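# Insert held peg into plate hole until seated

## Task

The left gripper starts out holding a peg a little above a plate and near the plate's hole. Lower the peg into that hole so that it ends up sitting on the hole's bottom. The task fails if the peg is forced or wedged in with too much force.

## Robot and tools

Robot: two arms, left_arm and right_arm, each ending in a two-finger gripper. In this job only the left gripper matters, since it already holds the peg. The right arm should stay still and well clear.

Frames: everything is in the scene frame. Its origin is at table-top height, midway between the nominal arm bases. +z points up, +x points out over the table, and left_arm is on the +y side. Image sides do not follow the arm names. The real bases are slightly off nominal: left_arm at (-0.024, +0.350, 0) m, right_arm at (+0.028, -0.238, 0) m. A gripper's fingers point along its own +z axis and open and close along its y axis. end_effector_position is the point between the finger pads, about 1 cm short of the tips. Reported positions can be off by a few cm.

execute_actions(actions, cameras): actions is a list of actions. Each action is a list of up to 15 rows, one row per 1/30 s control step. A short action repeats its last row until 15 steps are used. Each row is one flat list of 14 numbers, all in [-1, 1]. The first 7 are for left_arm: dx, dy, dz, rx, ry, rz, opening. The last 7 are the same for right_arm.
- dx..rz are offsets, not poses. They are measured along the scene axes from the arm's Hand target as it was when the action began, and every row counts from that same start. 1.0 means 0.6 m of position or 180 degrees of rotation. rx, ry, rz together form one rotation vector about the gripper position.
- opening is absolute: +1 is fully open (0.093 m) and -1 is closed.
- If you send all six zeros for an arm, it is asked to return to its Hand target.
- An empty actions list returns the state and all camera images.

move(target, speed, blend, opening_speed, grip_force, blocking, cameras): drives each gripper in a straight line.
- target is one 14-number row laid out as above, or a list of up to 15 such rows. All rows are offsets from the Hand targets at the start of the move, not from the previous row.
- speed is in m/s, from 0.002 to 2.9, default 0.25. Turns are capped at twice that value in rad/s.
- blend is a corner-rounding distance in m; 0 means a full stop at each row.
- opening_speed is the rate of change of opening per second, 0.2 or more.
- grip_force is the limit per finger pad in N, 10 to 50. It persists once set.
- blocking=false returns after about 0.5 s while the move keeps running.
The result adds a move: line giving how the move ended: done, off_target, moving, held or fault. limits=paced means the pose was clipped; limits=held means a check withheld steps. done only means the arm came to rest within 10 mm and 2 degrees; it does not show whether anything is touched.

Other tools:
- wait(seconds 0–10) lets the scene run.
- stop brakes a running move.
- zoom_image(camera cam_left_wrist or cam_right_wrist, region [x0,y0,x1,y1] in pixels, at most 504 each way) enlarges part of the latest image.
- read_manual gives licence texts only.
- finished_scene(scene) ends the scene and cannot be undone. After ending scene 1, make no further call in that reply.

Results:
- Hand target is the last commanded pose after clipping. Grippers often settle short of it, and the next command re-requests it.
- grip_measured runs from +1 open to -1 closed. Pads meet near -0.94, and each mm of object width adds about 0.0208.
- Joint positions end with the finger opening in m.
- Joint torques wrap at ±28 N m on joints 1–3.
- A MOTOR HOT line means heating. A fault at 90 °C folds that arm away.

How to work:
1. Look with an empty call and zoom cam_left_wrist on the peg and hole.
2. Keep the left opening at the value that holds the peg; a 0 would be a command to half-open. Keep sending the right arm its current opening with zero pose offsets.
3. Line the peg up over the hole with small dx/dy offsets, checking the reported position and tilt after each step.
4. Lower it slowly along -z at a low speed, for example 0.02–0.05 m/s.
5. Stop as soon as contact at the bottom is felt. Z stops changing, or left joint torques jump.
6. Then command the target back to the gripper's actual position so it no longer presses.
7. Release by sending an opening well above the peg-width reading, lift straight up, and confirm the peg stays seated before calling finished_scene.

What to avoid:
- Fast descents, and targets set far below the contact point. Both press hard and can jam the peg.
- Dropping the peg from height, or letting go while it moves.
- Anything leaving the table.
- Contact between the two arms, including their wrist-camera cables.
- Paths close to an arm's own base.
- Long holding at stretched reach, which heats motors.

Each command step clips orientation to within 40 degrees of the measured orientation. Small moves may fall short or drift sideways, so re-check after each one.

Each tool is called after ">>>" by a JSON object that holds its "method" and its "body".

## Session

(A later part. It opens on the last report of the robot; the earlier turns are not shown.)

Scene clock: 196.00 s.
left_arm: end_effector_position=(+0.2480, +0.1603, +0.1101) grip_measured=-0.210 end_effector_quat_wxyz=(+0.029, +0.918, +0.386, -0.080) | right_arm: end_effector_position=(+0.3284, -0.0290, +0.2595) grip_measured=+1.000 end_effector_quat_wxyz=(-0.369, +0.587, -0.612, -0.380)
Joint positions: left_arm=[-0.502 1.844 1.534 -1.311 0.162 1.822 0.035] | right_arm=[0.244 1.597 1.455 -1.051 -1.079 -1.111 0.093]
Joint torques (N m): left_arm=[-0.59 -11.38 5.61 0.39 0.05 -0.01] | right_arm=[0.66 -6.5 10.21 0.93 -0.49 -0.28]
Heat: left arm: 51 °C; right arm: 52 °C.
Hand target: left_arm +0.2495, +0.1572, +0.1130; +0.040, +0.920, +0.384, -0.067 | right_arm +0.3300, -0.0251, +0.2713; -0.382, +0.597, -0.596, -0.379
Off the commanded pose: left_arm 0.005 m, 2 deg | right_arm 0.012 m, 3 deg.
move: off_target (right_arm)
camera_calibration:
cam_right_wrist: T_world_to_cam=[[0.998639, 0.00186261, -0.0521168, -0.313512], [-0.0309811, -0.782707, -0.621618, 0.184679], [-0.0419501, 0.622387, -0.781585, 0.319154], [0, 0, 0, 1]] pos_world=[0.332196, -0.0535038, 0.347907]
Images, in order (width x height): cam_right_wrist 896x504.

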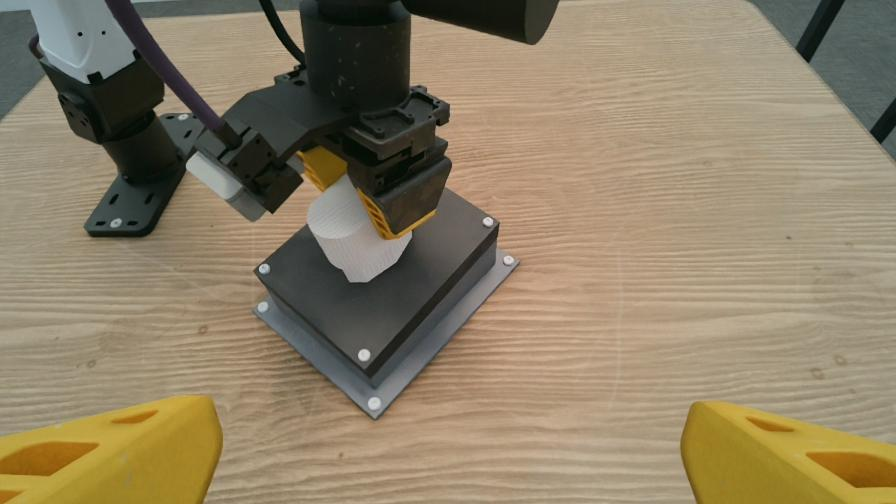

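>>> {"method": "zoom_image", "body": {"camera": "cam_right_wrist", "region": [340, 225, 424, 288]}}

Scaled by 6.000 from the camera's 896x504 image, which has a finer 1280x720 frame.

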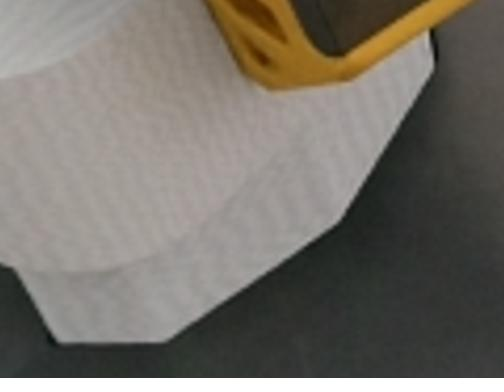

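>>> {"method": "move", "body": {"target": [[-0.003,0.004,0.0045,0,0,-0.018,-0.933338,0,0,0,0,0,0,1],[-0.001,0.0018,-0.003,0,0,-0.012,-0.933338,0,0,0,0,0,0,1]], "speed": 0.03, "cameras": ["cam_right_wrist"]}}

>>> {"method": "zoom_image", "body": {"camera": "cam_right_wrist", "region": [340, 225, 424, 288]}}

Scene clock: 214.33 s.
left_arm: end_effector_position=(+0.2474, +0.1607, +0.1098) grip_measured=-0.210 end_effector_quat_wxyz=(+0.029, +0.924, +0.372, -0.080) | right_arm: end_effector_position=(+0.3284, -0.0290, +0.2595) grip_measured=+1.000 end_effector_quat_wxyz=(-0.369, +0.587, -0.612, -0.380)
Joint positions: left_arm=[-0.502 1.843 1.531 -1.311 0.162 1.854 0.035] | right_arm=[0.244 1.597 1.455 -1.051 -1.079 -1.111 0.093]
Joint torques (N m): left_arm=[-0.46 -11.06 5.52 0.39 0.05 0.08] | right_arm=[0.66 -6.49 10.15 0.92 -0.49 -0.29]
Heat: left arm: 49 °C; right arm: 52 °C.
Hand target: left_arm +0.2489, +0.1582, +0.1112; +0.039, +0.927, +0.367, -0.067 | right_arm +0.3300, -0.0251, +0.2713; -0.382, +0.597, -0.596, -0.379
Off the commanded pose: left_arm 0.003 m, 2 deg | right_arm 0.013 m, 3 deg.
move: off_target (right_arm)
camera_calibration:
cam_right_wrist: T_world_to_cam=[[0.99862, 0.00189197, -0.0524751, -0.31338], [-0.0311775, -0.782761, -0.621541, 0.184715], [-0.0422514, 0.62232, -0.781622, 0.319264], [0, 0, 0, 1]] pos_world=[0.332196, -0.0535038, 0.347907]
Images, in order (width x height): cam_right_wrist 896x504.

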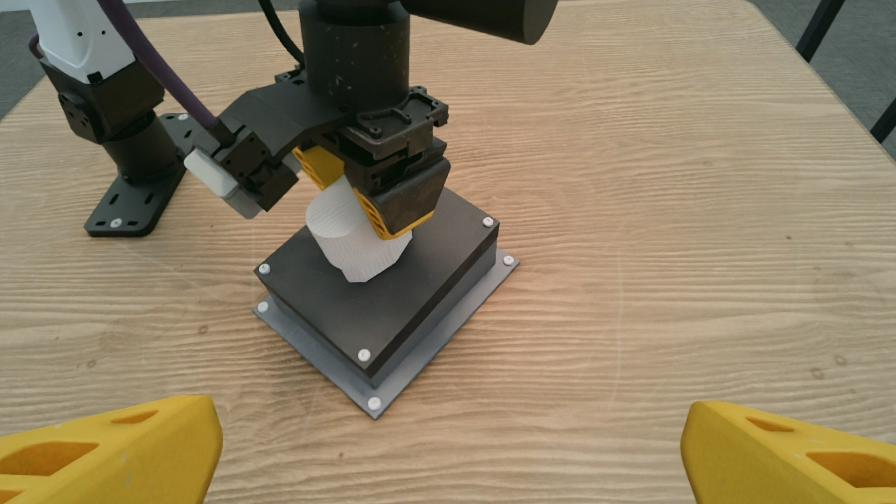

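Scaled by 6.000 from the camera's 896x504 image, which has a finer 1280x720 frame.

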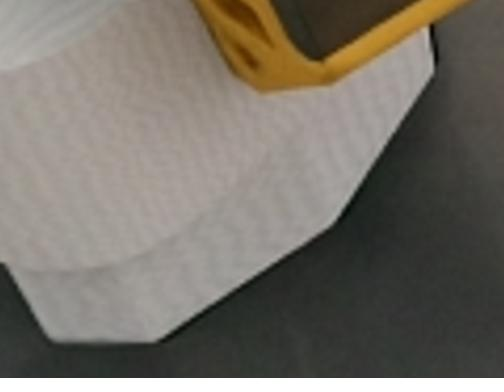

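>>> {"method": "move", "body": {"target": [0.0018,0.0,-0.007,0,0,0.0025,-0.933338,0,0,0,0,0,0,1], "speed": 0.03, "cameras": ["cam_right_wrist"]}}

>>> {"method": "zoom_image", "body": {"camera": "cam_right_wrist", "region": [340, 225, 424, 288]}}

Scene clock: 223.30 s.
left_arm: end_effector_position=(+0.2473, +0.1608, +0.1094) grip_measured=-0.210 end_effector_quat_wxyz=(+0.031, +0.924, +0.372, -0.078) | right_arm: end_effector_position=(+0.3284, -0.0290, +0.2595) grip_measured=+1.000 end_effector_quat_wxyz=(-0.369, +0.587, -0.612, -0.380)
Joint positions: left_arm=[-0.502 1.838 1.523 -1.303 0.162 1.853 0.035] | right_arm=[0.244 1.597 1.455 -1.051 -1.079 -1.111 0.093]
Joint torques (N m): left_arm=[-0.29 -10.17 5.14 0.5 0.05 0.01] | right_arm=[0.62 -6.5 10.14 0.93 -0.49 -0.27]
Heat: left arm: 48 °C; right arm: 53 °C.
Hand target: left_arm +0.2499, +0.1582, +0.1070; +0.039, +0.926, +0.370, -0.067 | right_arm +0.3300, -0.0251, +0.2713; -0.382, +0.597, -0.596, -0.379
Off the commanded pose: left_arm 0.004 m, 2 deg | right_arm 0.013 m, 3 deg.
move: off_target (right_arm)
camera_calibration:
cam_right_wrist: T_world_to_cam=[[0.99862, 0.00189197, -0.0524751, -0.31338], [-0.0311775, -0.782761, -0.621541, 0.184715], [-0.0422514, 0.62232, -0.781622, 0.319264], [0, 0, 0, 1]] pos_world=[0.332196, -0.0535038, 0.347907]
Images, in order (width x height): cam_right_wrist 896x504.

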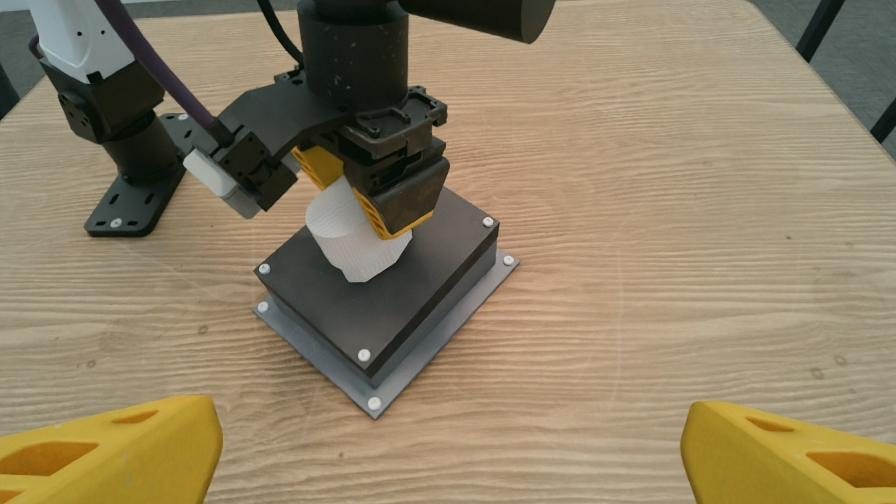

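Scaled by 6.000 from the camera's 896x504 image, which has a finer 1280x720 frame.

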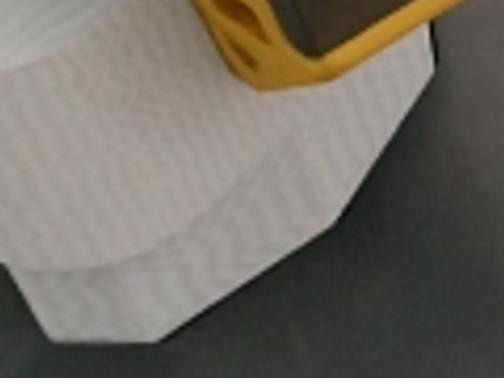

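>>> {"method": "move", "body": {"target": [[0.0065,-0.0045,0.0075,0,0,0.002,-0.933338,0,0,0,0,0,0,1],[0.002,-0.0012,-0.002,0,0,0.002,-0.933338,0,0,0,0,0,0,1]], "speed": 0.03, "cameras": ["cam_right_wrist"]}}

>>> {"method": "zoom_image", "body": {"camera": "cam_right_wrist", "region": [340, 225, 424, 288]}}

Scene clock: 232.07 s.
left_arm: end_effector_position=(+0.2475, +0.1606, +0.1096) grip_measured=-0.210 end_effector_quat_wxyz=(+0.032, +0.923, +0.375, -0.078) | right_arm: end_effector_position=(+0.3284, -0.0290, +0.2595) grip_measured=+1.000 end_effector_quat_wxyz=(-0.369, +0.587, -0.612, -0.380)
Joint positions: left_arm=[-0.502 1.838 1.524 -1.302 0.162 1.846 0.035] | right_arm=[0.244 1.597 1.455 -1.051 -1.079 -1.111 0.093]
Joint torques (N m): left_arm=[-0.29 -9.74 5.18 0.53 0.05 0.03] | right_arm=[0.64 -6.53 10.14 0.93 -0.48 -0.27]
Heat: left arm: 47 °C; right arm: 53 °C.
Hand target: left_arm +0.2511, +0.1575, +0.1058; +0.040, +0.924, +0.373, -0.067 | right_arm +0.3300, -0.0251, +0.2713; -0.382, +0.597, -0.596, -0.379
Off the commanded pose: left_arm 0.006 m, 2 deg | right_arm 0.013 m, 3 deg.
move: off_target (right_arm)
camera_calibration:
cam_right_wrist: T_world_to_cam=[[0.99862, 0.00189197, -0.0524751, -0.31338], [-0.0311775, -0.782761, -0.621541, 0.184715], [-0.0422514, 0.62232, -0.781622, 0.319264], [0, 0, 0, 1]] pos_world=[0.332196, -0.0535038, 0.347907]
Images, in order (width x height): cam_right_wrist 896x504.

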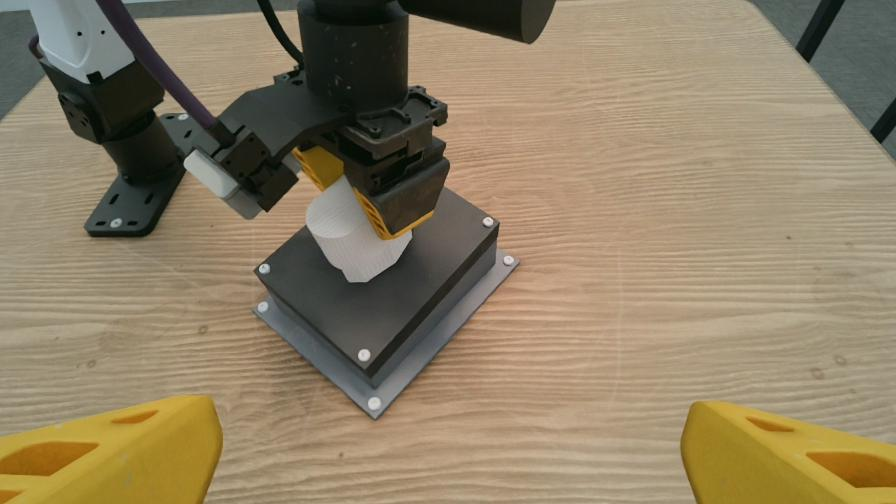

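Scaled by 6.000 from the camera's 896x504 image, which has a finer 1280x720 frame.

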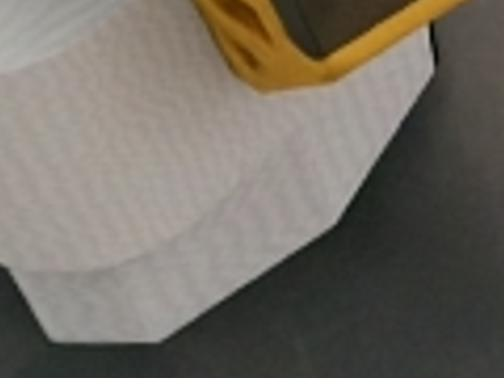

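>>> {"method": "move", "body": {"target": [[0.005,0.005,-0.003,0,0,0,-0.933338,0,0,0,0,0,0,1],[0.006,0.0,-0.003,0,0,0.004,-0.933338,0,0,0,0,0,0,1],[0.004,-0.005,-0.003,0,0,0.004,-0.933338,0,0,0,0,0,0,1],[0,0,-0.003,0,0,0,-0.933338,0,0,0,0,0,0,1]], "speed": 0.02, "cameras": ["cam_right_wrist"]}}

>>> {"method": "zoom_image", "body": {"camera": "cam_right_wrist", "region": [340, 225, 424, 288]}}

Scene clock: 247.53 s.
left_arm: end_effector_position=(+0.2474, +0.1603, +0.1091) grip_measured=-0.210 end_effector_quat_wxyz=(+0.031, +0.922, +0.379, -0.078) | right_arm: end_effector_position=(+0.3284, -0.0290, +0.2595) grip_measured=+1.000 end_effector_quat_wxyz=(-0.369, +0.587, -0.612, -0.380)
Joint positions: left_arm=[-0.504 1.838 1.522 -1.3 0.161 1.837 0.035] | right_arm=[0.244 1.597 1.455 -1.051 -1.079 -1.111 0.093]
Joint torques (N m): left_arm=[-0.16 -9.66 4.79 0.58 0.06 0.12] | right_arm=[0.69 -6.49 10.21 0.93 -0.49 -0.27]
Motor temperatures (°C): left_arm=[26 45 31 26 29 27 30] | right_arm=[29 39 53 33 28 28 26]
Heat: left arm: 45 °C; right arm: 53 °C.
Hand target: left_arm +0.2511, +0.1575, +0.1039; +0.039, +0.924, +0.373, -0.067 | right_arm +0.3300, -0.0251, +0.2713; -0.382, +0.597, -0.596, -0.379
Off the commanded pose: left_arm 0.007 m, 2 deg | right_arm 0.013 m, 3 deg.
move: off_target (right_arm)
camera_calibration:
cam_right_wrist: T_world_to_cam=[[0.99862, 0.00189197, -0.0524751, -0.31338], [-0.0311775, -0.782761, -0.621541, 0.184715], [-0.0422514, 0.62232, -0.781622, 0.319264], [0, 0, 0, 1]] pos_world=[0.332196, -0.0535038, 0.347907]
Images, in order (width x height): cam_right_wrist 896x504.

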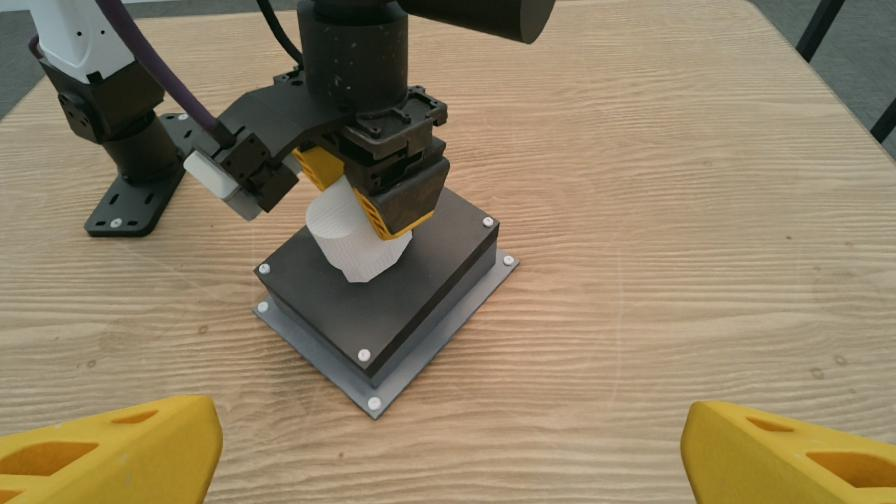

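Scaled by 6.000 from the camera's 896x504 image, which has a finer 1280x720 frame.

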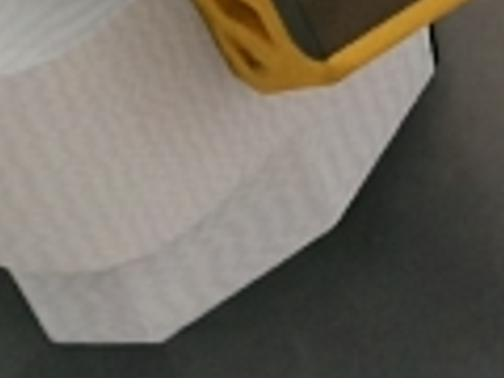

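>>> {"method": "move", "body": {"target": [[0,0,0.022,0,0,0,-0.933338,0,0,0,0,0,0,1],[0,0,0.0145,0,0,0,-0.933338,0,0,0,0,0,0,1]], "speed": 0.05, "cameras": ["cam_right_wrist"]}}

>>> {"method": "zoom_image", "body": {"camera": "cam_right_wrist", "region": [340, 225, 424, 288]}}

Scene clock: 258.30 s.
left_arm: end_effector_position=(+0.2472, +0.1604, +0.1097) grip_measured=-0.210 end_effector_quat_wxyz=(+0.031, +0.922, +0.379, -0.078) | right_arm: end_effector_position=(+0.3284, -0.0290, +0.2595) grip_measured=+1.000 end_effector_quat_wxyz=(-0.369, +0.587, -0.612, -0.380)
Joint positions: left_arm=[-0.504 1.837 1.524 -1.303 0.161 1.837 0.035] | right_arm=[0.244 1.597 1.455 -1.051 -1.079 -1.111 0.093]
Joint torques (N m): left_arm=[-0.16 -9.92 7.24 0.27 0.06 0.12] | right_arm=[0.64 -6.5 10.14 0.92 -0.49 -0.27]
Heat: left arm: 45 °C; right arm: 54 °C.
Hand target: left_arm +0.2511, +0.1575, +0.1126; +0.039, +0.924, +0.373, -0.067 | right_arm +0.3300, -0.0251, +0.2713; -0.382, +0.597, -0.596, -0.379
Off the commanded pose: left_arm 0.006 m, 2 deg | right_arm 0.013 m, 3 deg.
move: off_target (right_arm)
camera_calibration:
cam_right_wrist: T_world_to_cam=[[0.99862, 0.00189197, -0.0524751, -0.31338], [-0.0311775, -0.782761, -0.621541, 0.184715], [-0.0422514, 0.62232, -0.781622, 0.319264], [0, 0, 0, 1]] pos_world=[0.332196, -0.0535038, 0.347907]
Images, in order (width x height): cam_right_wrist 896x504.

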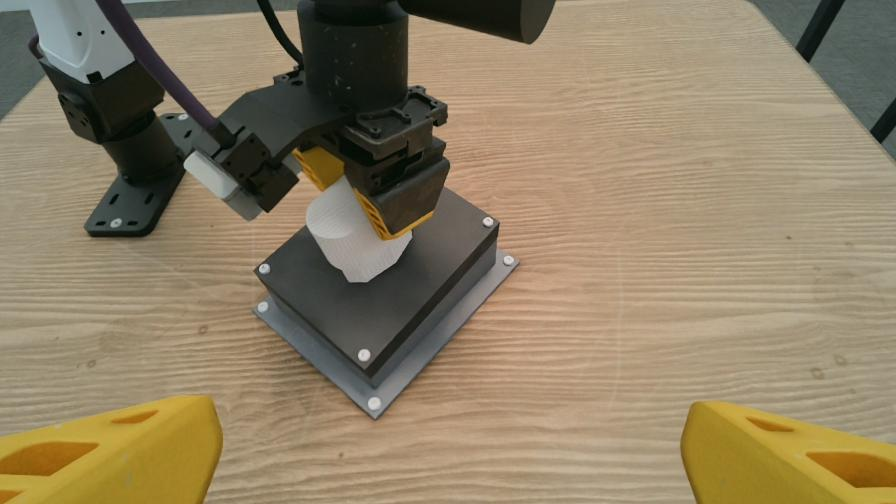

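Scaled by 6.000 from the camera's 896x504 image, which has a finer 1280x720 frame.

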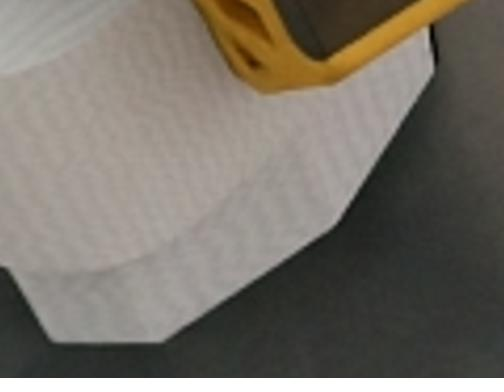

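Still down. Raise to see the hole outline.

>>> {"method": "move", "body": {"target": [[0,0,0.03,0,0,0,-0.933338,0,0,0,0,0,0,1],[0,0,0.018,0,0,0,-0.933338,0,0,0,0,0,0,1]], "speed": 0.05, "cameras": ["cam_right_wrist"]}}

>>> {"method": "zoom_image", "body": {"camera": "cam_right_wrist", "region": [340, 225, 424, 288]}}

Scene clock: 266.67 s.
left_arm: end_effector_position=(+0.2489, +0.1594, +0.1201) grip_measured=-0.210 end_effector_quat_wxyz=(+0.033, +0.922, +0.378, -0.076) | right_arm: end_effector_position=(+0.3284, -0.0290, +0.2595) grip_measured=+1.000 end_effector_quat_wxyz=(-0.369, +0.587, -0.612, -0.380)
Joint positions: left_arm=[-0.504 1.837 1.565 -1.339 0.161 1.837 0.035] | right_arm=[0.244 1.597 1.455 -1.051 -1.079 -1.111 0.093]
Joint torques (N m): left_arm=[-0.16 -10.1 7.19 0.21 0.06 0.12] | right_arm=[0.62 -6.49 10.13 0.93 -0.49 -0.27]
Heat: left arm: 45 °C; right arm: 54 °C.
Hand target: left_arm +0.2510, +0.1575, +0.1234; +0.039, +0.924, +0.373, -0.067 | right_arm +0.3300, -0.0251, +0.2713; -0.382, +0.597, -0.596, -0.379
Off the commanded pose: left_arm 0.004 m, 1 deg | right_arm 0.013 m, 3 deg.
move: off_target (right_arm)
camera_calibration:
cam_right_wrist: T_world_to_cam=[[0.99862, 0.00189197, -0.0524751, -0.31338], [-0.0311775, -0.782761, -0.621541, 0.184715], [-0.0422514, 0.62232, -0.781622, 0.319264], [0, 0, 0, 1]] pos_world=[0.332196, -0.0535038, 0.347907]
Images, in order (width x height): cam_right_wrist 896x504.

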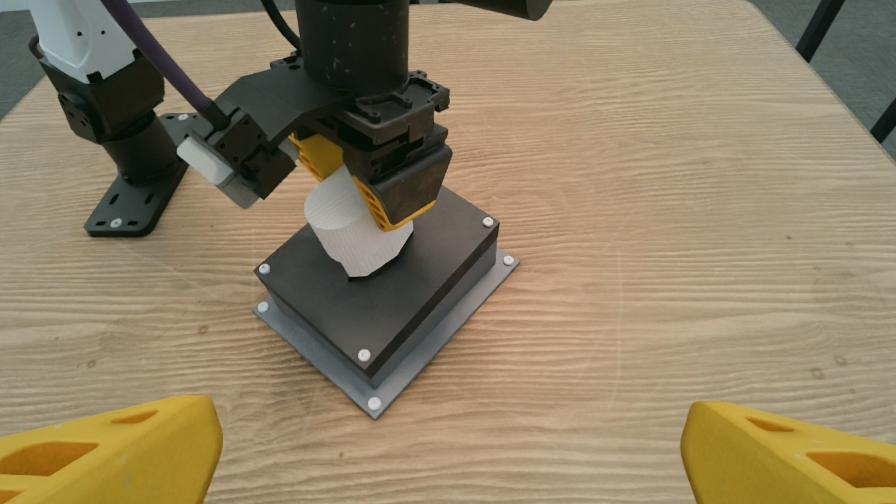

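Scaled by 6.000 from the camera's 896x504 image, which has a finer 1280x720 frame.

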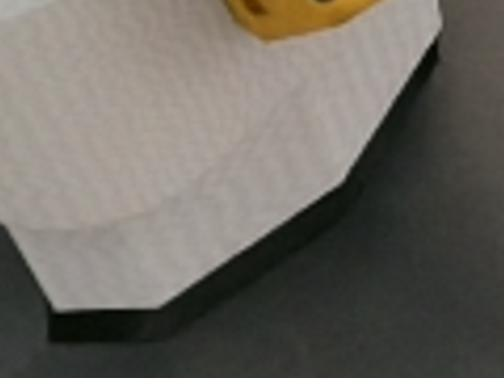

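>>> {"method": "move", "body": {"target": [[-0.002,0.0,0.003,0.0065,-0.0065,0,-0.933338,0,0,0,0,0,0,1],[-0.0025,0.0003,-0.0095,0.0065,-0.0065,0,-0.933338,0,0,0,0,0,0,1]], "speed": 0.05, "cameras": ["cam_right_wrist"]}}

>>> {"method": "zoom_image", "body": {"camera": "cam_right_wrist", "region": [340, 225, 424, 288]}}

Scene clock: 293.67 s.
left_arm: end_effector_position=(+0.2477, +0.1596, +0.1133) grip_measured=-0.210 end_effector_quat_wxyz=(+0.025, +0.924, +0.375, -0.068) | right_arm: end_effector_position=(+0.3284, -0.0290, +0.2595) grip_measured=+1.000 end_effector_quat_wxyz=(-0.369, +0.587, -0.612, -0.380)
Joint positions: left_arm=[-0.517 1.837 1.54 -1.316 0.138 1.832 0.035] | right_arm=[0.244 1.597 1.455 -1.051 -1.079 -1.111 0.093]
Joint torques (N m): left_arm=[-0.36 -11.15 6.34 0.3 0 0] | right_arm=[0.65 -6.46 10.13 0.93 -0.49 -0.29]
Motor temperatures (°C): left_arm=[26 45 32 26 29 27 31] | right_arm=[29 39 55 33 29 28 26]
Heat: left arm: 45 °C; right arm: 55 °C.
Hand target: left_arm +0.2496, +0.1578, +0.1177; +0.034, +0.925, +0.374, -0.054 | right_arm +0.3300, -0.0251, +0.2713; -0.382, +0.597, -0.596, -0.379
Off the commanded pose: left_arm 0.005 m, 2 deg | right_arm 0.013 m, 3 deg.
move: off_target (right_arm)
camera_calibration:
cam_right_wrist: T_world_to_cam=[[0.99862, 0.00189197, -0.0524751, -0.31338], [-0.0311775, -0.782761, -0.621541, 0.184715], [-0.0422514, 0.62232, -0.781622, 0.319264], [0, 0, 0, 1]] pos_world=[0.332196, -0.0535038, 0.347907]
Images, in order (width x height): cam_right_wrist 896x504.

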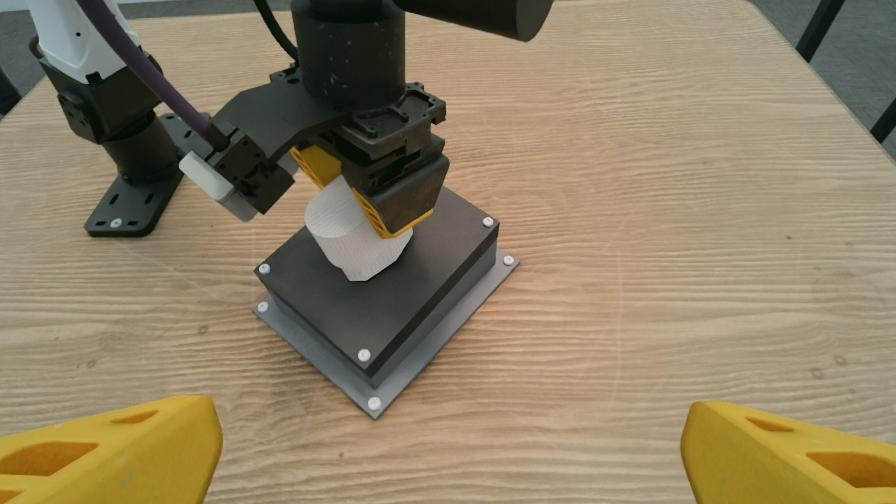

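Scaled by 6.000 from the camera's 896x504 image, which has a finer 1280x720 frame.

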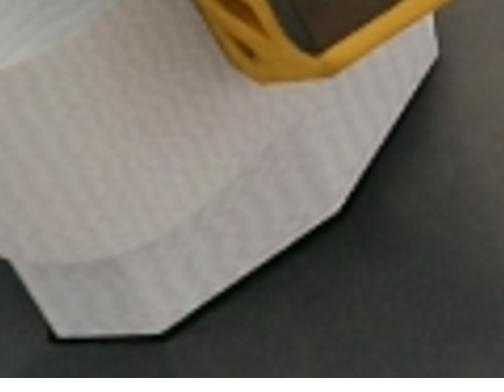

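>>> {"method": "move", "body": {"target": [-0.0015,0.0005,-0.008,0,0,-0.003,-0.933338,0,0,0,0,0,0,1], "speed": 0.03, "cameras": ["cam_right_wrist"]}}

>>> {"method": "zoom_image", "body": {"camera": "cam_right_wrist", "region": [340, 225, 424, 288]}}

Scene clock: 301.53 s.
left_arm: end_effector_position=(+0.2468, +0.1603, +0.1093) grip_measured=-0.210 end_effector_quat_wxyz=(+0.023, +0.924, +0.375, -0.068) | right_arm: end_effector_position=(+0.3284, -0.0290, +0.2595) grip_measured=+1.000 end_effector_quat_wxyz=(-0.369, +0.587, -0.612, -0.380)
Joint positions: left_arm=[-0.517 1.837 1.524 -1.303 0.137 1.832 0.035] | right_arm=[0.244 1.597 1.455 -1.051 -1.079 -1.111 0.093]
Joint torques (N m): left_arm=[-0.44 -11.23 5.94 0.35 0.01 0.11] | right_arm=[0.66 -6.52 10.21 0.93 -0.48 -0.29]
Motor temperatures (°C): left_arm=[26 45 32 26 29 27 31] | right_arm=[29 39 55 33 29 28 26]
Heat: left arm: 45 °C; right arm: 55 °C.
Hand target: left_arm +0.2488, +0.1581, +0.1130; +0.034, +0.927, +0.369, -0.054 | right_arm +0.3300, -0.0251, +0.2713; -0.382, +0.597, -0.596, -0.379
Off the commanded pose: left_arm 0.005 m, 2 deg | right_arm 0.013 m, 3 deg.
move: off_target (right_arm)
camera_calibration:
cam_right_wrist: T_world_to_cam=[[0.99862, 0.00189197, -0.0524751, -0.31338], [-0.0311775, -0.782761, -0.621541, 0.184715], [-0.0422514, 0.62232, -0.781622, 0.319264], [0, 0, 0, 1]] pos_world=[0.332196, -0.0535038, 0.347907]
Images, in order (width x height): cam_right_wrist 896x504.

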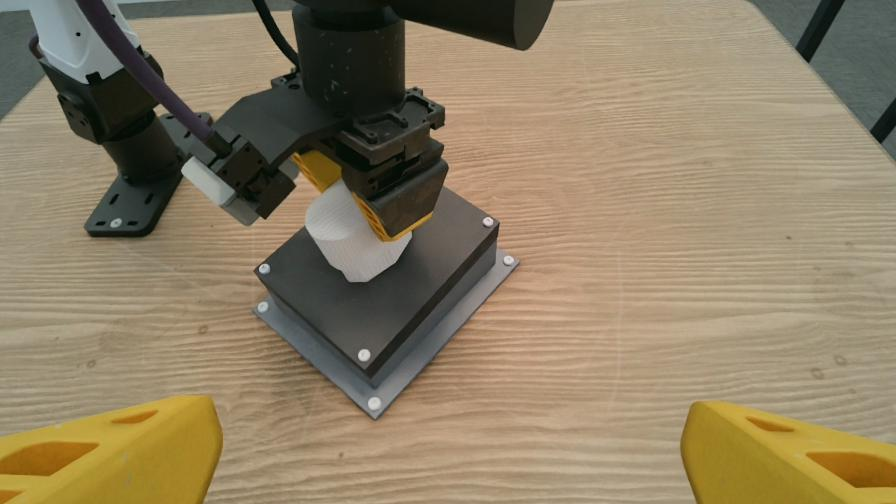

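Scaled by 6.000 from the camera's 896x504 image, which has a finer 1280x720 frame.

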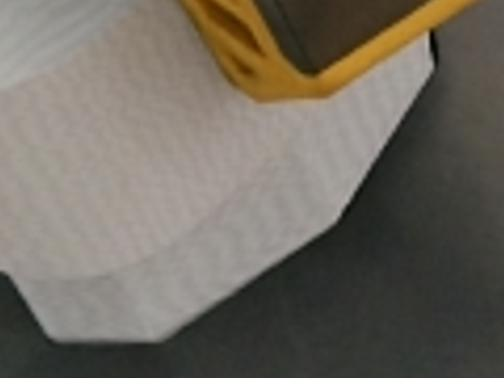

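>>> {"method": "move", "body": {"target": [0,0.0005,-0.008,0,0,0,-0.933338,0,0,0,0,0,0,1], "speed": 0.03, "cameras": ["cam_right_wrist"]}}

>>> {"method": "zoom_image", "body": {"camera": "cam_right_wrist", "region": [340, 225, 424, 288]}}

Scene clock: 306.10 s.
left_arm: end_effector_position=(+0.2469, +0.1610, +0.1047) grip_measured=-0.210 end_effector_quat_wxyz=(+0.022, +0.923, +0.378, -0.067) | right_arm: end_effector_position=(+0.3284, -0.0290, +0.2595) grip_measured=+1.000 end_effector_quat_wxyz=(-0.369, +0.587, -0.612, -0.380)
Joint positions: left_arm=[-0.517 1.837 1.506 -1.285 0.133 1.827 0.035] | right_arm=[0.244 1.597 1.455 -1.051 -1.079 -1.111 0.093]
Joint torques (N m): left_arm=[-0.39 -11.15 5.86 0.39 0.04 0.16] | right_arm=[0.59 -6.48 10.14 0.93 -0.49 -0.27]
Motor temperatures (°C): left_arm=[26 45 32 26 29 27 31] | right_arm=[29 39 55 33 29 28 26]
Heat: left arm: 45 °C; right arm: 55 °C.
Hand target: left_arm +0.2488, +0.1584, +0.1082; +0.034, +0.927, +0.369, -0.054 | right_arm +0.3300, -0.0251, +0.2713; -0.382, +0.597, -0.596, -0.379
Off the commanded pose: left_arm 0.005 m, 2 deg | right_arm 0.013 m, 3 deg.
move: off_target (right_arm)
camera_calibration:
cam_right_wrist: T_world_to_cam=[[0.99862, 0.00189197, -0.0524751, -0.31338], [-0.0311775, -0.782761, -0.621541, 0.184715], [-0.0422514, 0.62232, -0.781622, 0.319264], [0, 0, 0, 1]] pos_world=[0.332196, -0.0535038, 0.347907]
Images, in order (width x height): cam_right_wrist 896x504.

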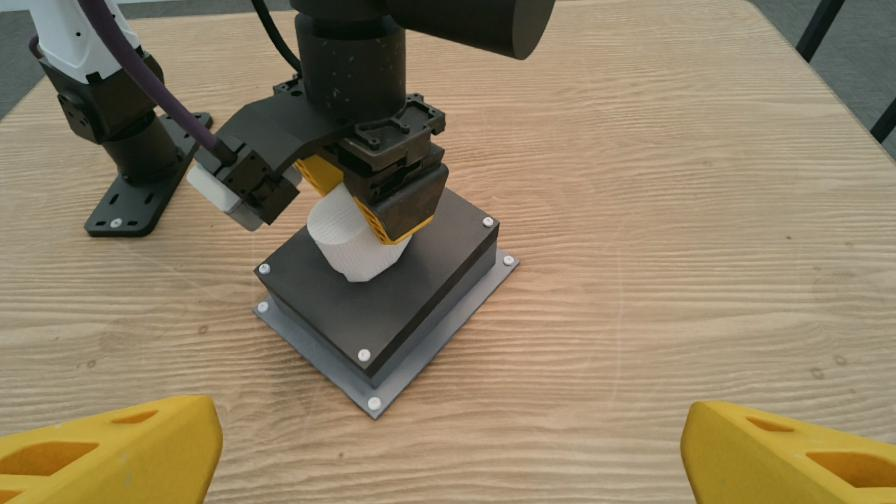

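Scaled by 6.000 from the camera's 896x504 image, which has a finer 1280x720 frame.

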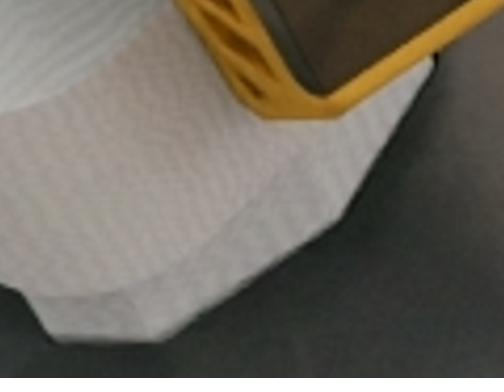

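Going in.

>>> {"method": "move", "body": {"target": [[-0.001,0,-0.006,0,0,0,-0.933338,0,0,0,0,0,0,1],[-0.0015,0,-0.013,0,0,0,-0.933338,0,0,0,0,0,0,1]], "speed": 0.03, "cameras": ["cam_right_wrist"]}}

>>> {"method": "zoom_image", "body": {"camera": "cam_right_wrist", "region": [340, 225, 424, 288]}}

Scene clock: 312.97 s.
left_arm: end_effector_position=(+0.2469, +0.1617, +0.0978) grip_measured=-0.210 end_effector_quat_wxyz=(+0.021, +0.921, +0.384, -0.065) | right_arm: end_effector_position=(+0.3284, -0.0290, +0.2595) grip_measured=+1.000 end_effector_quat_wxyz=(-0.369, +0.587, -0.612, -0.380)
Joint positions: left_arm=[-0.517 1.837 1.479 -1.257 0.129 1.814 0.035] | right_arm=[0.244 1.597 1.455 -1.051 -1.079 -1.111 0.093]
Joint torques (N m): left_arm=[-0.54 -11.14 5.55 0.39 0.08 0.32] | right_arm=[0.65 -6.52 10.17 0.92 -0.48 -0.28]
Motor temperatures (°C): left_arm=[26 46 32 26 29 27 31] | right_arm=[29 39 55 33 29 28 26]
Heat: left arm: 46 °C; right arm: 55 °C.
Hand target: left_arm +0.2478, +0.1584, +0.1003; +0.034, +0.927, +0.369, -0.054 | right_arm +0.3300, -0.0251, +0.2713; -0.382, +0.597, -0.596, -0.379
Off the commanded pose: left_arm 0.004 m, 3 deg | right_arm 0.013 m, 3 deg.
move: off_target (left_arm, right_arm)
camera_calibration:
cam_right_wrist: T_world_to_cam=[[0.99862, 0.00189197, -0.0524751, -0.31338], [-0.0311775, -0.782761, -0.621541, 0.184715], [-0.0422514, 0.62232, -0.781622, 0.319264], [0, 0, 0, 1]] pos_world=[0.332196, -0.0535038, 0.347907]
Images, in order (width x height): cam_right_wrist 896x504.

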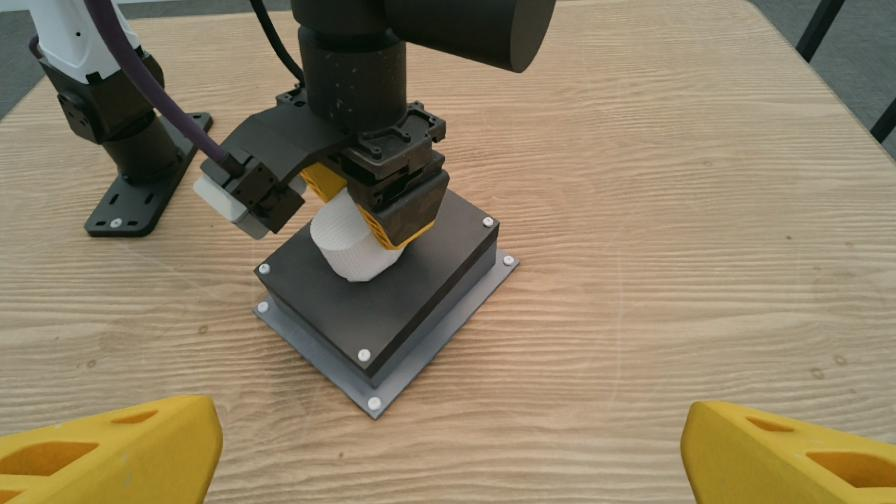

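Scaled by 6.000 from the camera's 896x504 image, which has a finer 1280x720 frame.

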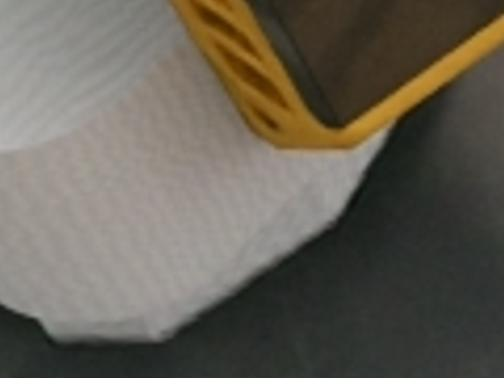

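>>> {"method": "move", "body": {"target": [-0.001,0,-0.008,0,0,0,-0.933338,0,0,0,0,0,0,1], "speed": 0.03}}

>>> {"method": "move", "body": {"target": [-0.0005,0,-0.005,0,0,0,-0.933338,0,0,0,0,0,0,1], "speed": 0.03, "cameras": ["cam_right_wrist"]}}

>>> {"method": "zoom_image", "body": {"camera": "cam_right_wrist", "region": [340, 225, 424, 288]}}

Scene clock: 320.37 s.
left_arm: end_effector_position=(+0.2469, +0.1621, +0.0945) grip_measured=-0.210 end_effector_quat_wxyz=(+0.021, +0.920, +0.387, -0.063) | right_arm: end_effector_position=(+0.3284, -0.0290, +0.2595) grip_measured=+1.000 end_effector_quat_wxyz=(-0.369, +0.587, -0.612, -0.380)
Joint positions: left_arm=[-0.517 1.835 1.464 -1.24 0.128 1.807 0.035] | right_arm=[0.244 1.597 1.455 -1.051 -1.079 -1.111 0.093]
Joint torques (N m): left_arm=[-0.62 -10.88 5.24 0.42 0.09 0.35] | right_arm=[0.66 -6.46 10.15 0.93 -0.5 -0.27]
Motor temperatures (°C): left_arm=[26 46 32 26 29 27 31] | right_arm=[29 39 56 33 29 28 26]
Heat: left arm: 46 °C; right arm: 56 °C.
Hand target: left_arm +0.2472, +0.1584, +0.0956; +0.034, +0.927, +0.369, -0.054 | right_arm +0.3300, -0.0251, +0.2713; -0.382, +0.597, -0.596, -0.379
Off the commanded pose: left_arm 0.004 m, 3 deg | right_arm 0.013 m, 3 deg.
move: off_target (left_arm, right_arm)

Scene clock: 321.07 s.
left_arm: end_effector_position=(+0.2468, +0.1622, +0.0944) grip_measured=-0.210 end_effector_quat_wxyz=(+0.024, +0.920, +0.387, -0.062) | right_arm: end_effector_position=(+0.3284, -0.0290, +0.2595) grip_measured=+1.000 end_effector_quat_wxyz=(-0.369, +0.587, -0.612, -0.380)
Joint positions: left_arm=[-0.517 1.83 1.457 -1.233 0.128 1.807 0.035] | right_arm=[0.244 1.597 1.455 -1.051 -1.079 -1.111 0.093]
Joint torques (N m): left_arm=[-0.68 -10.3 4.98 0.49 0.09 0.35] | right_arm=[0.66 -6.49 10.15 0.93 -0.49 -0.27]
Motor temperatures (°C): left_arm=[26 46 32 26 29 27 31] | right_arm=[29 39 56 33 29 28 26]
Heat: left arm: 46 °C; right arm: 56 °C.
Hand target: left_arm +0.2470, +0.1583, +0.0925; +0.034, +0.927, +0.369, -0.054 | right_arm +0.3300, -0.0251, +0.2713; -0.382, +0.597, -0.596, -0.379
Off the commanded pose: left_arm 0.004 m, 3 deg | right_arm 0.013 m, 3 deg.
move: off_target (left_arm, right_arm)
camera_calibration:
cam_right_wrist: T_world_to_cam=[[0.99862, 0.00189197, -0.0524751, -0.31338], [-0.0311775, -0.782761, -0.621541, 0.184715], [-0.0422514, 0.62232, -0.781622, 0.319264], [0, 0, 0, 1]] pos_world=[0.332196, -0.0535038, 0.347907]
Images, in order (width x height): cam_right_wrist 896x504.

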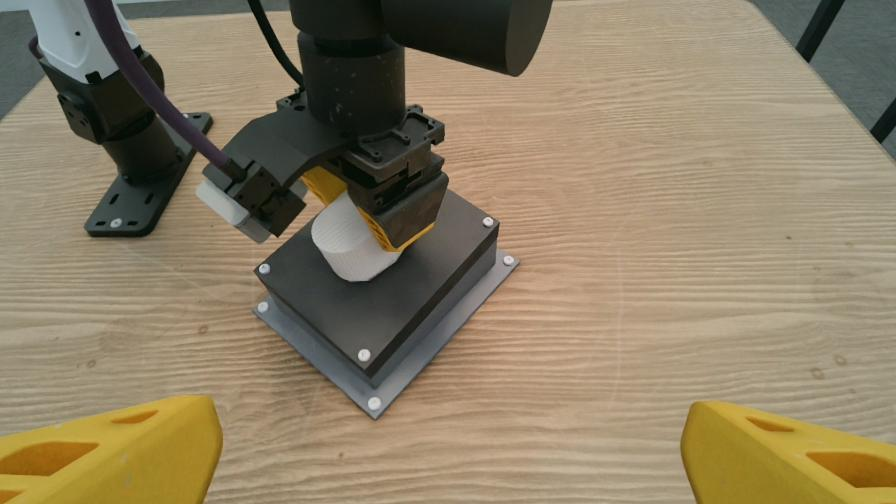

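Scaled by 6.000 from the camera's 896x504 image, which has a finer 1280x720 frame.

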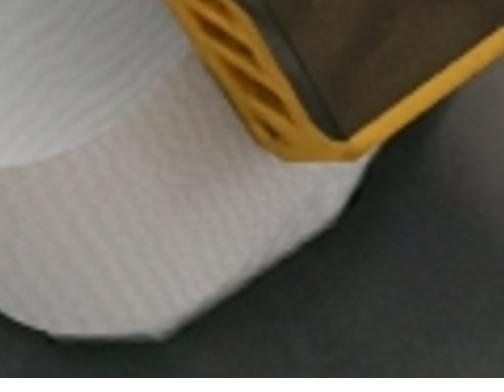

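>>> {"method": "move", "body": {"target": [0,0.0,-0.004,0,0,0,-0.933338,0,0,0,0,0,0,1], "speed": 0.03}}

>>> {"method": "move", "body": {"target": [[0,0,0.016,0,0,0,-0.933338,0,0,0,0,0,0,1],[0,0,0.016,0,0,0,0.3,0,0,0,0,0,0,1]], "speed": 0.03, "opening_speed": 0.8}}

>>> {"method": "move", "body": {"target": [0,0,0.17,0,0,0,0.5,0,0,0,0,0,0,1], "speed": 0.12, "cameras": ["cam_right_wrist"]}}

>>> {"method": "zoom_image", "body": {"camera": "cam_right_wrist", "region": [320, 180, 440, 300]}}

Scene clock: 332.07 s.
left_arm: end_effector_position=(+0.2466, +0.1623, +0.0942) grip_measured=-0.210 end_effector_quat_wxyz=(+0.025, +0.920, +0.387, -0.061) | right_arm: end_effector_position=(+0.3284, -0.0290, +0.2595) grip_measured=+1.000 end_effector_quat_wxyz=(-0.369, +0.587, -0.612, -0.380)
Joint positions: left_arm=[-0.517 1.826 1.451 -1.228 0.128 1.806 0.035] | right_arm=[0.244 1.597 1.455 -1.051 -1.079 -1.111 0.093]
Joint torques (N m): left_arm=[-0.68 -9.78 4.77 0.53 0.09 0.35] | right_arm=[0.64 -6.46 10.18 0.93 -0.49 -0.27]
Motor temperatures (°C): left_arm=[26 48 31 26 29 27 31] | right_arm=[29 39 56 33 29 28 26]
Heat: left arm: 48 °C; right arm: 56 °C.
Hand target: left_arm +0.2469, +0.1584, +0.0901; +0.034, +0.927, +0.369, -0.054 | right_arm +0.3300, -0.0251, +0.2713; -0.382, +0.597, -0.596, -0.379
Off the commanded pose: left_arm 0.006 m, 2 deg | right_arm 0.013 m, 3 deg.
move: off_target (right_arm)

Scene clock: 334.53 s.
left_arm: end_effector_position=(+0.2460, +0.1615, +0.0945) grip_measured=+0.297 end_effector_quat_wxyz=(+0.025, +0.923, +0.379, -0.060) | right_arm: end_effector_position=(+0.3284, -0.0290, +0.2595) grip_measured=+1.000 end_effector_quat_wxyz=(-0.369, +0.587, -0.612, -0.380)
Joint positions: left_arm=[-0.52 1.825 1.451 -1.228 0.127 1.819 0.059] | right_arm=[0.244 1.597 1.455 -1.051 -1.079 -1.111 0.093]
Joint torques (N m): left_arm=[-0.38 -10.28 7.41 0.16 0.1 0.19] | right_arm=[0.66 -6.49 10.13 0.93 -0.49 -0.29]
Motor temperatures (°C): left_arm=[26 48 32 26 29 27 31] | right_arm=[29 39 56 33 29 28 26]
Heat: left arm: 48 °C; right arm: 56 °C.
Hand target: left_arm +0.2470, +0.1584, +0.0998; +0.034, +0.927, +0.369, -0.054 | right_arm +0.3300, -0.0251, +0.2713; -0.382, +0.597, -0.596, -0.379
Off the commanded pose: left_arm 0.006 m, 2 deg | right_arm 0.013 m, 3 deg.
move: off_target (right_arm)

Scene clock: 336.03 s.
left_arm: end_effector_position=(+0.2501, +0.1591, +0.1896) grip_measured=+0.497 end_effector_quat_wxyz=(+0.043, +0.924, +0.378, -0.047) | right_arm: end_effector_position=(+0.3284, -0.0290, +0.2595) grip_measured=+1.000 end_effector_quat_wxyz=(-0.369, +0.587, -0.612, -0.380)
Joint positions: left_arm=[-0.52 1.824 1.83 -1.565 0.127 1.82 0.069] | right_arm=[0.244 1.597 1.455 -1.051 -1.079 -1.111 0.093]
Joint torques (N m): left_arm=[-0.32 -10.96 8.44 0.04 0.11 0.15] | right_arm=[0.64 -6.5 10.09 0.93 -0.5 -0.27]
Motor temperatures (°C): left_arm=[26 48 32 26 29 27 30] | right_arm=[29 39 56 33 29 28 26]
Heat: left arm: 48 °C; right arm: 56 °C.
Hand target: left_arm +0.2470, +0.1584, +0.2018; +0.034, +0.927, +0.369, -0.054 | right_arm +0.3300, -0.0251, +0.2713; -0.382, +0.597, -0.596, -0.379
Off the commanded pose: left_arm 0.013 m, 2 deg | right_arm 0.013 m, 3 deg.
joint sent to its limit (left arm) — joint 4 (wrist pitch), lower limit. The joint targets are off in orientation, not in position.
move: off_target (left_arm, right_arm)
camera_calibration:
cam_right_wrist: T_world_to_cam=[[0.99862, 0.00189197, -0.0524751, -0.31338], [-0.0311775, -0.782761, -0.621541, 0.184715], [-0.0422514, 0.62232, -0.781622, 0.319264], [0, 0, 0, 1]] pos_world=[0.332196, -0.0535038, 0.347907]
Images, in order (width x height): cam_right_wrist 896x504.

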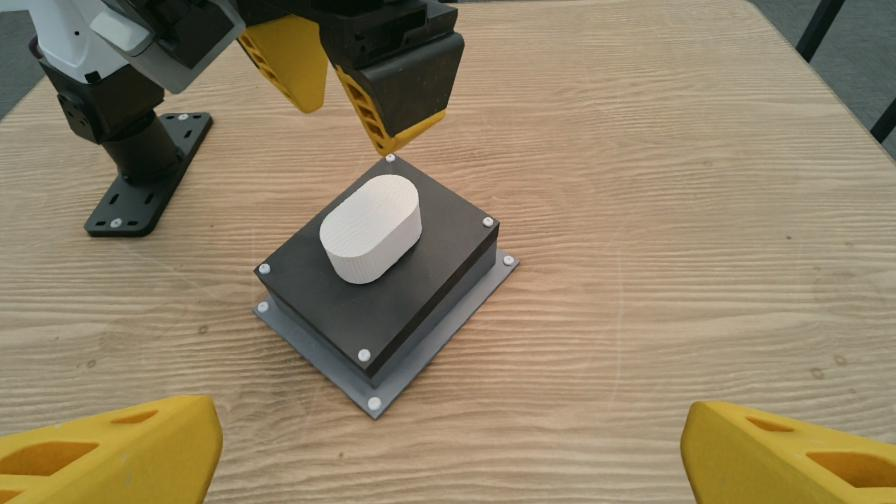

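Scaled by 4.200 from the camera's 896x504 image, which has a finer 1280x720 frame.

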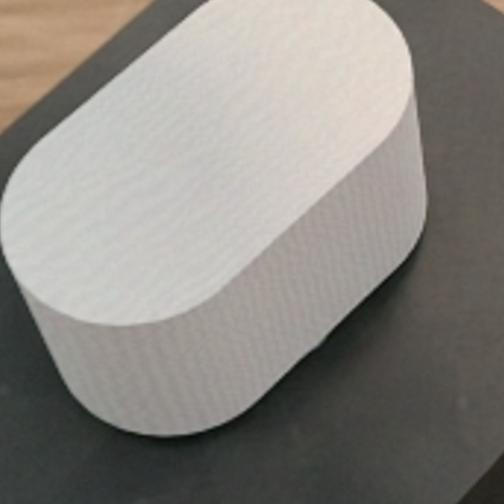

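Seated like before.

>>> {"method": "finished_scene", "body": {"scene": 3}}

The scene is finished: the task was done.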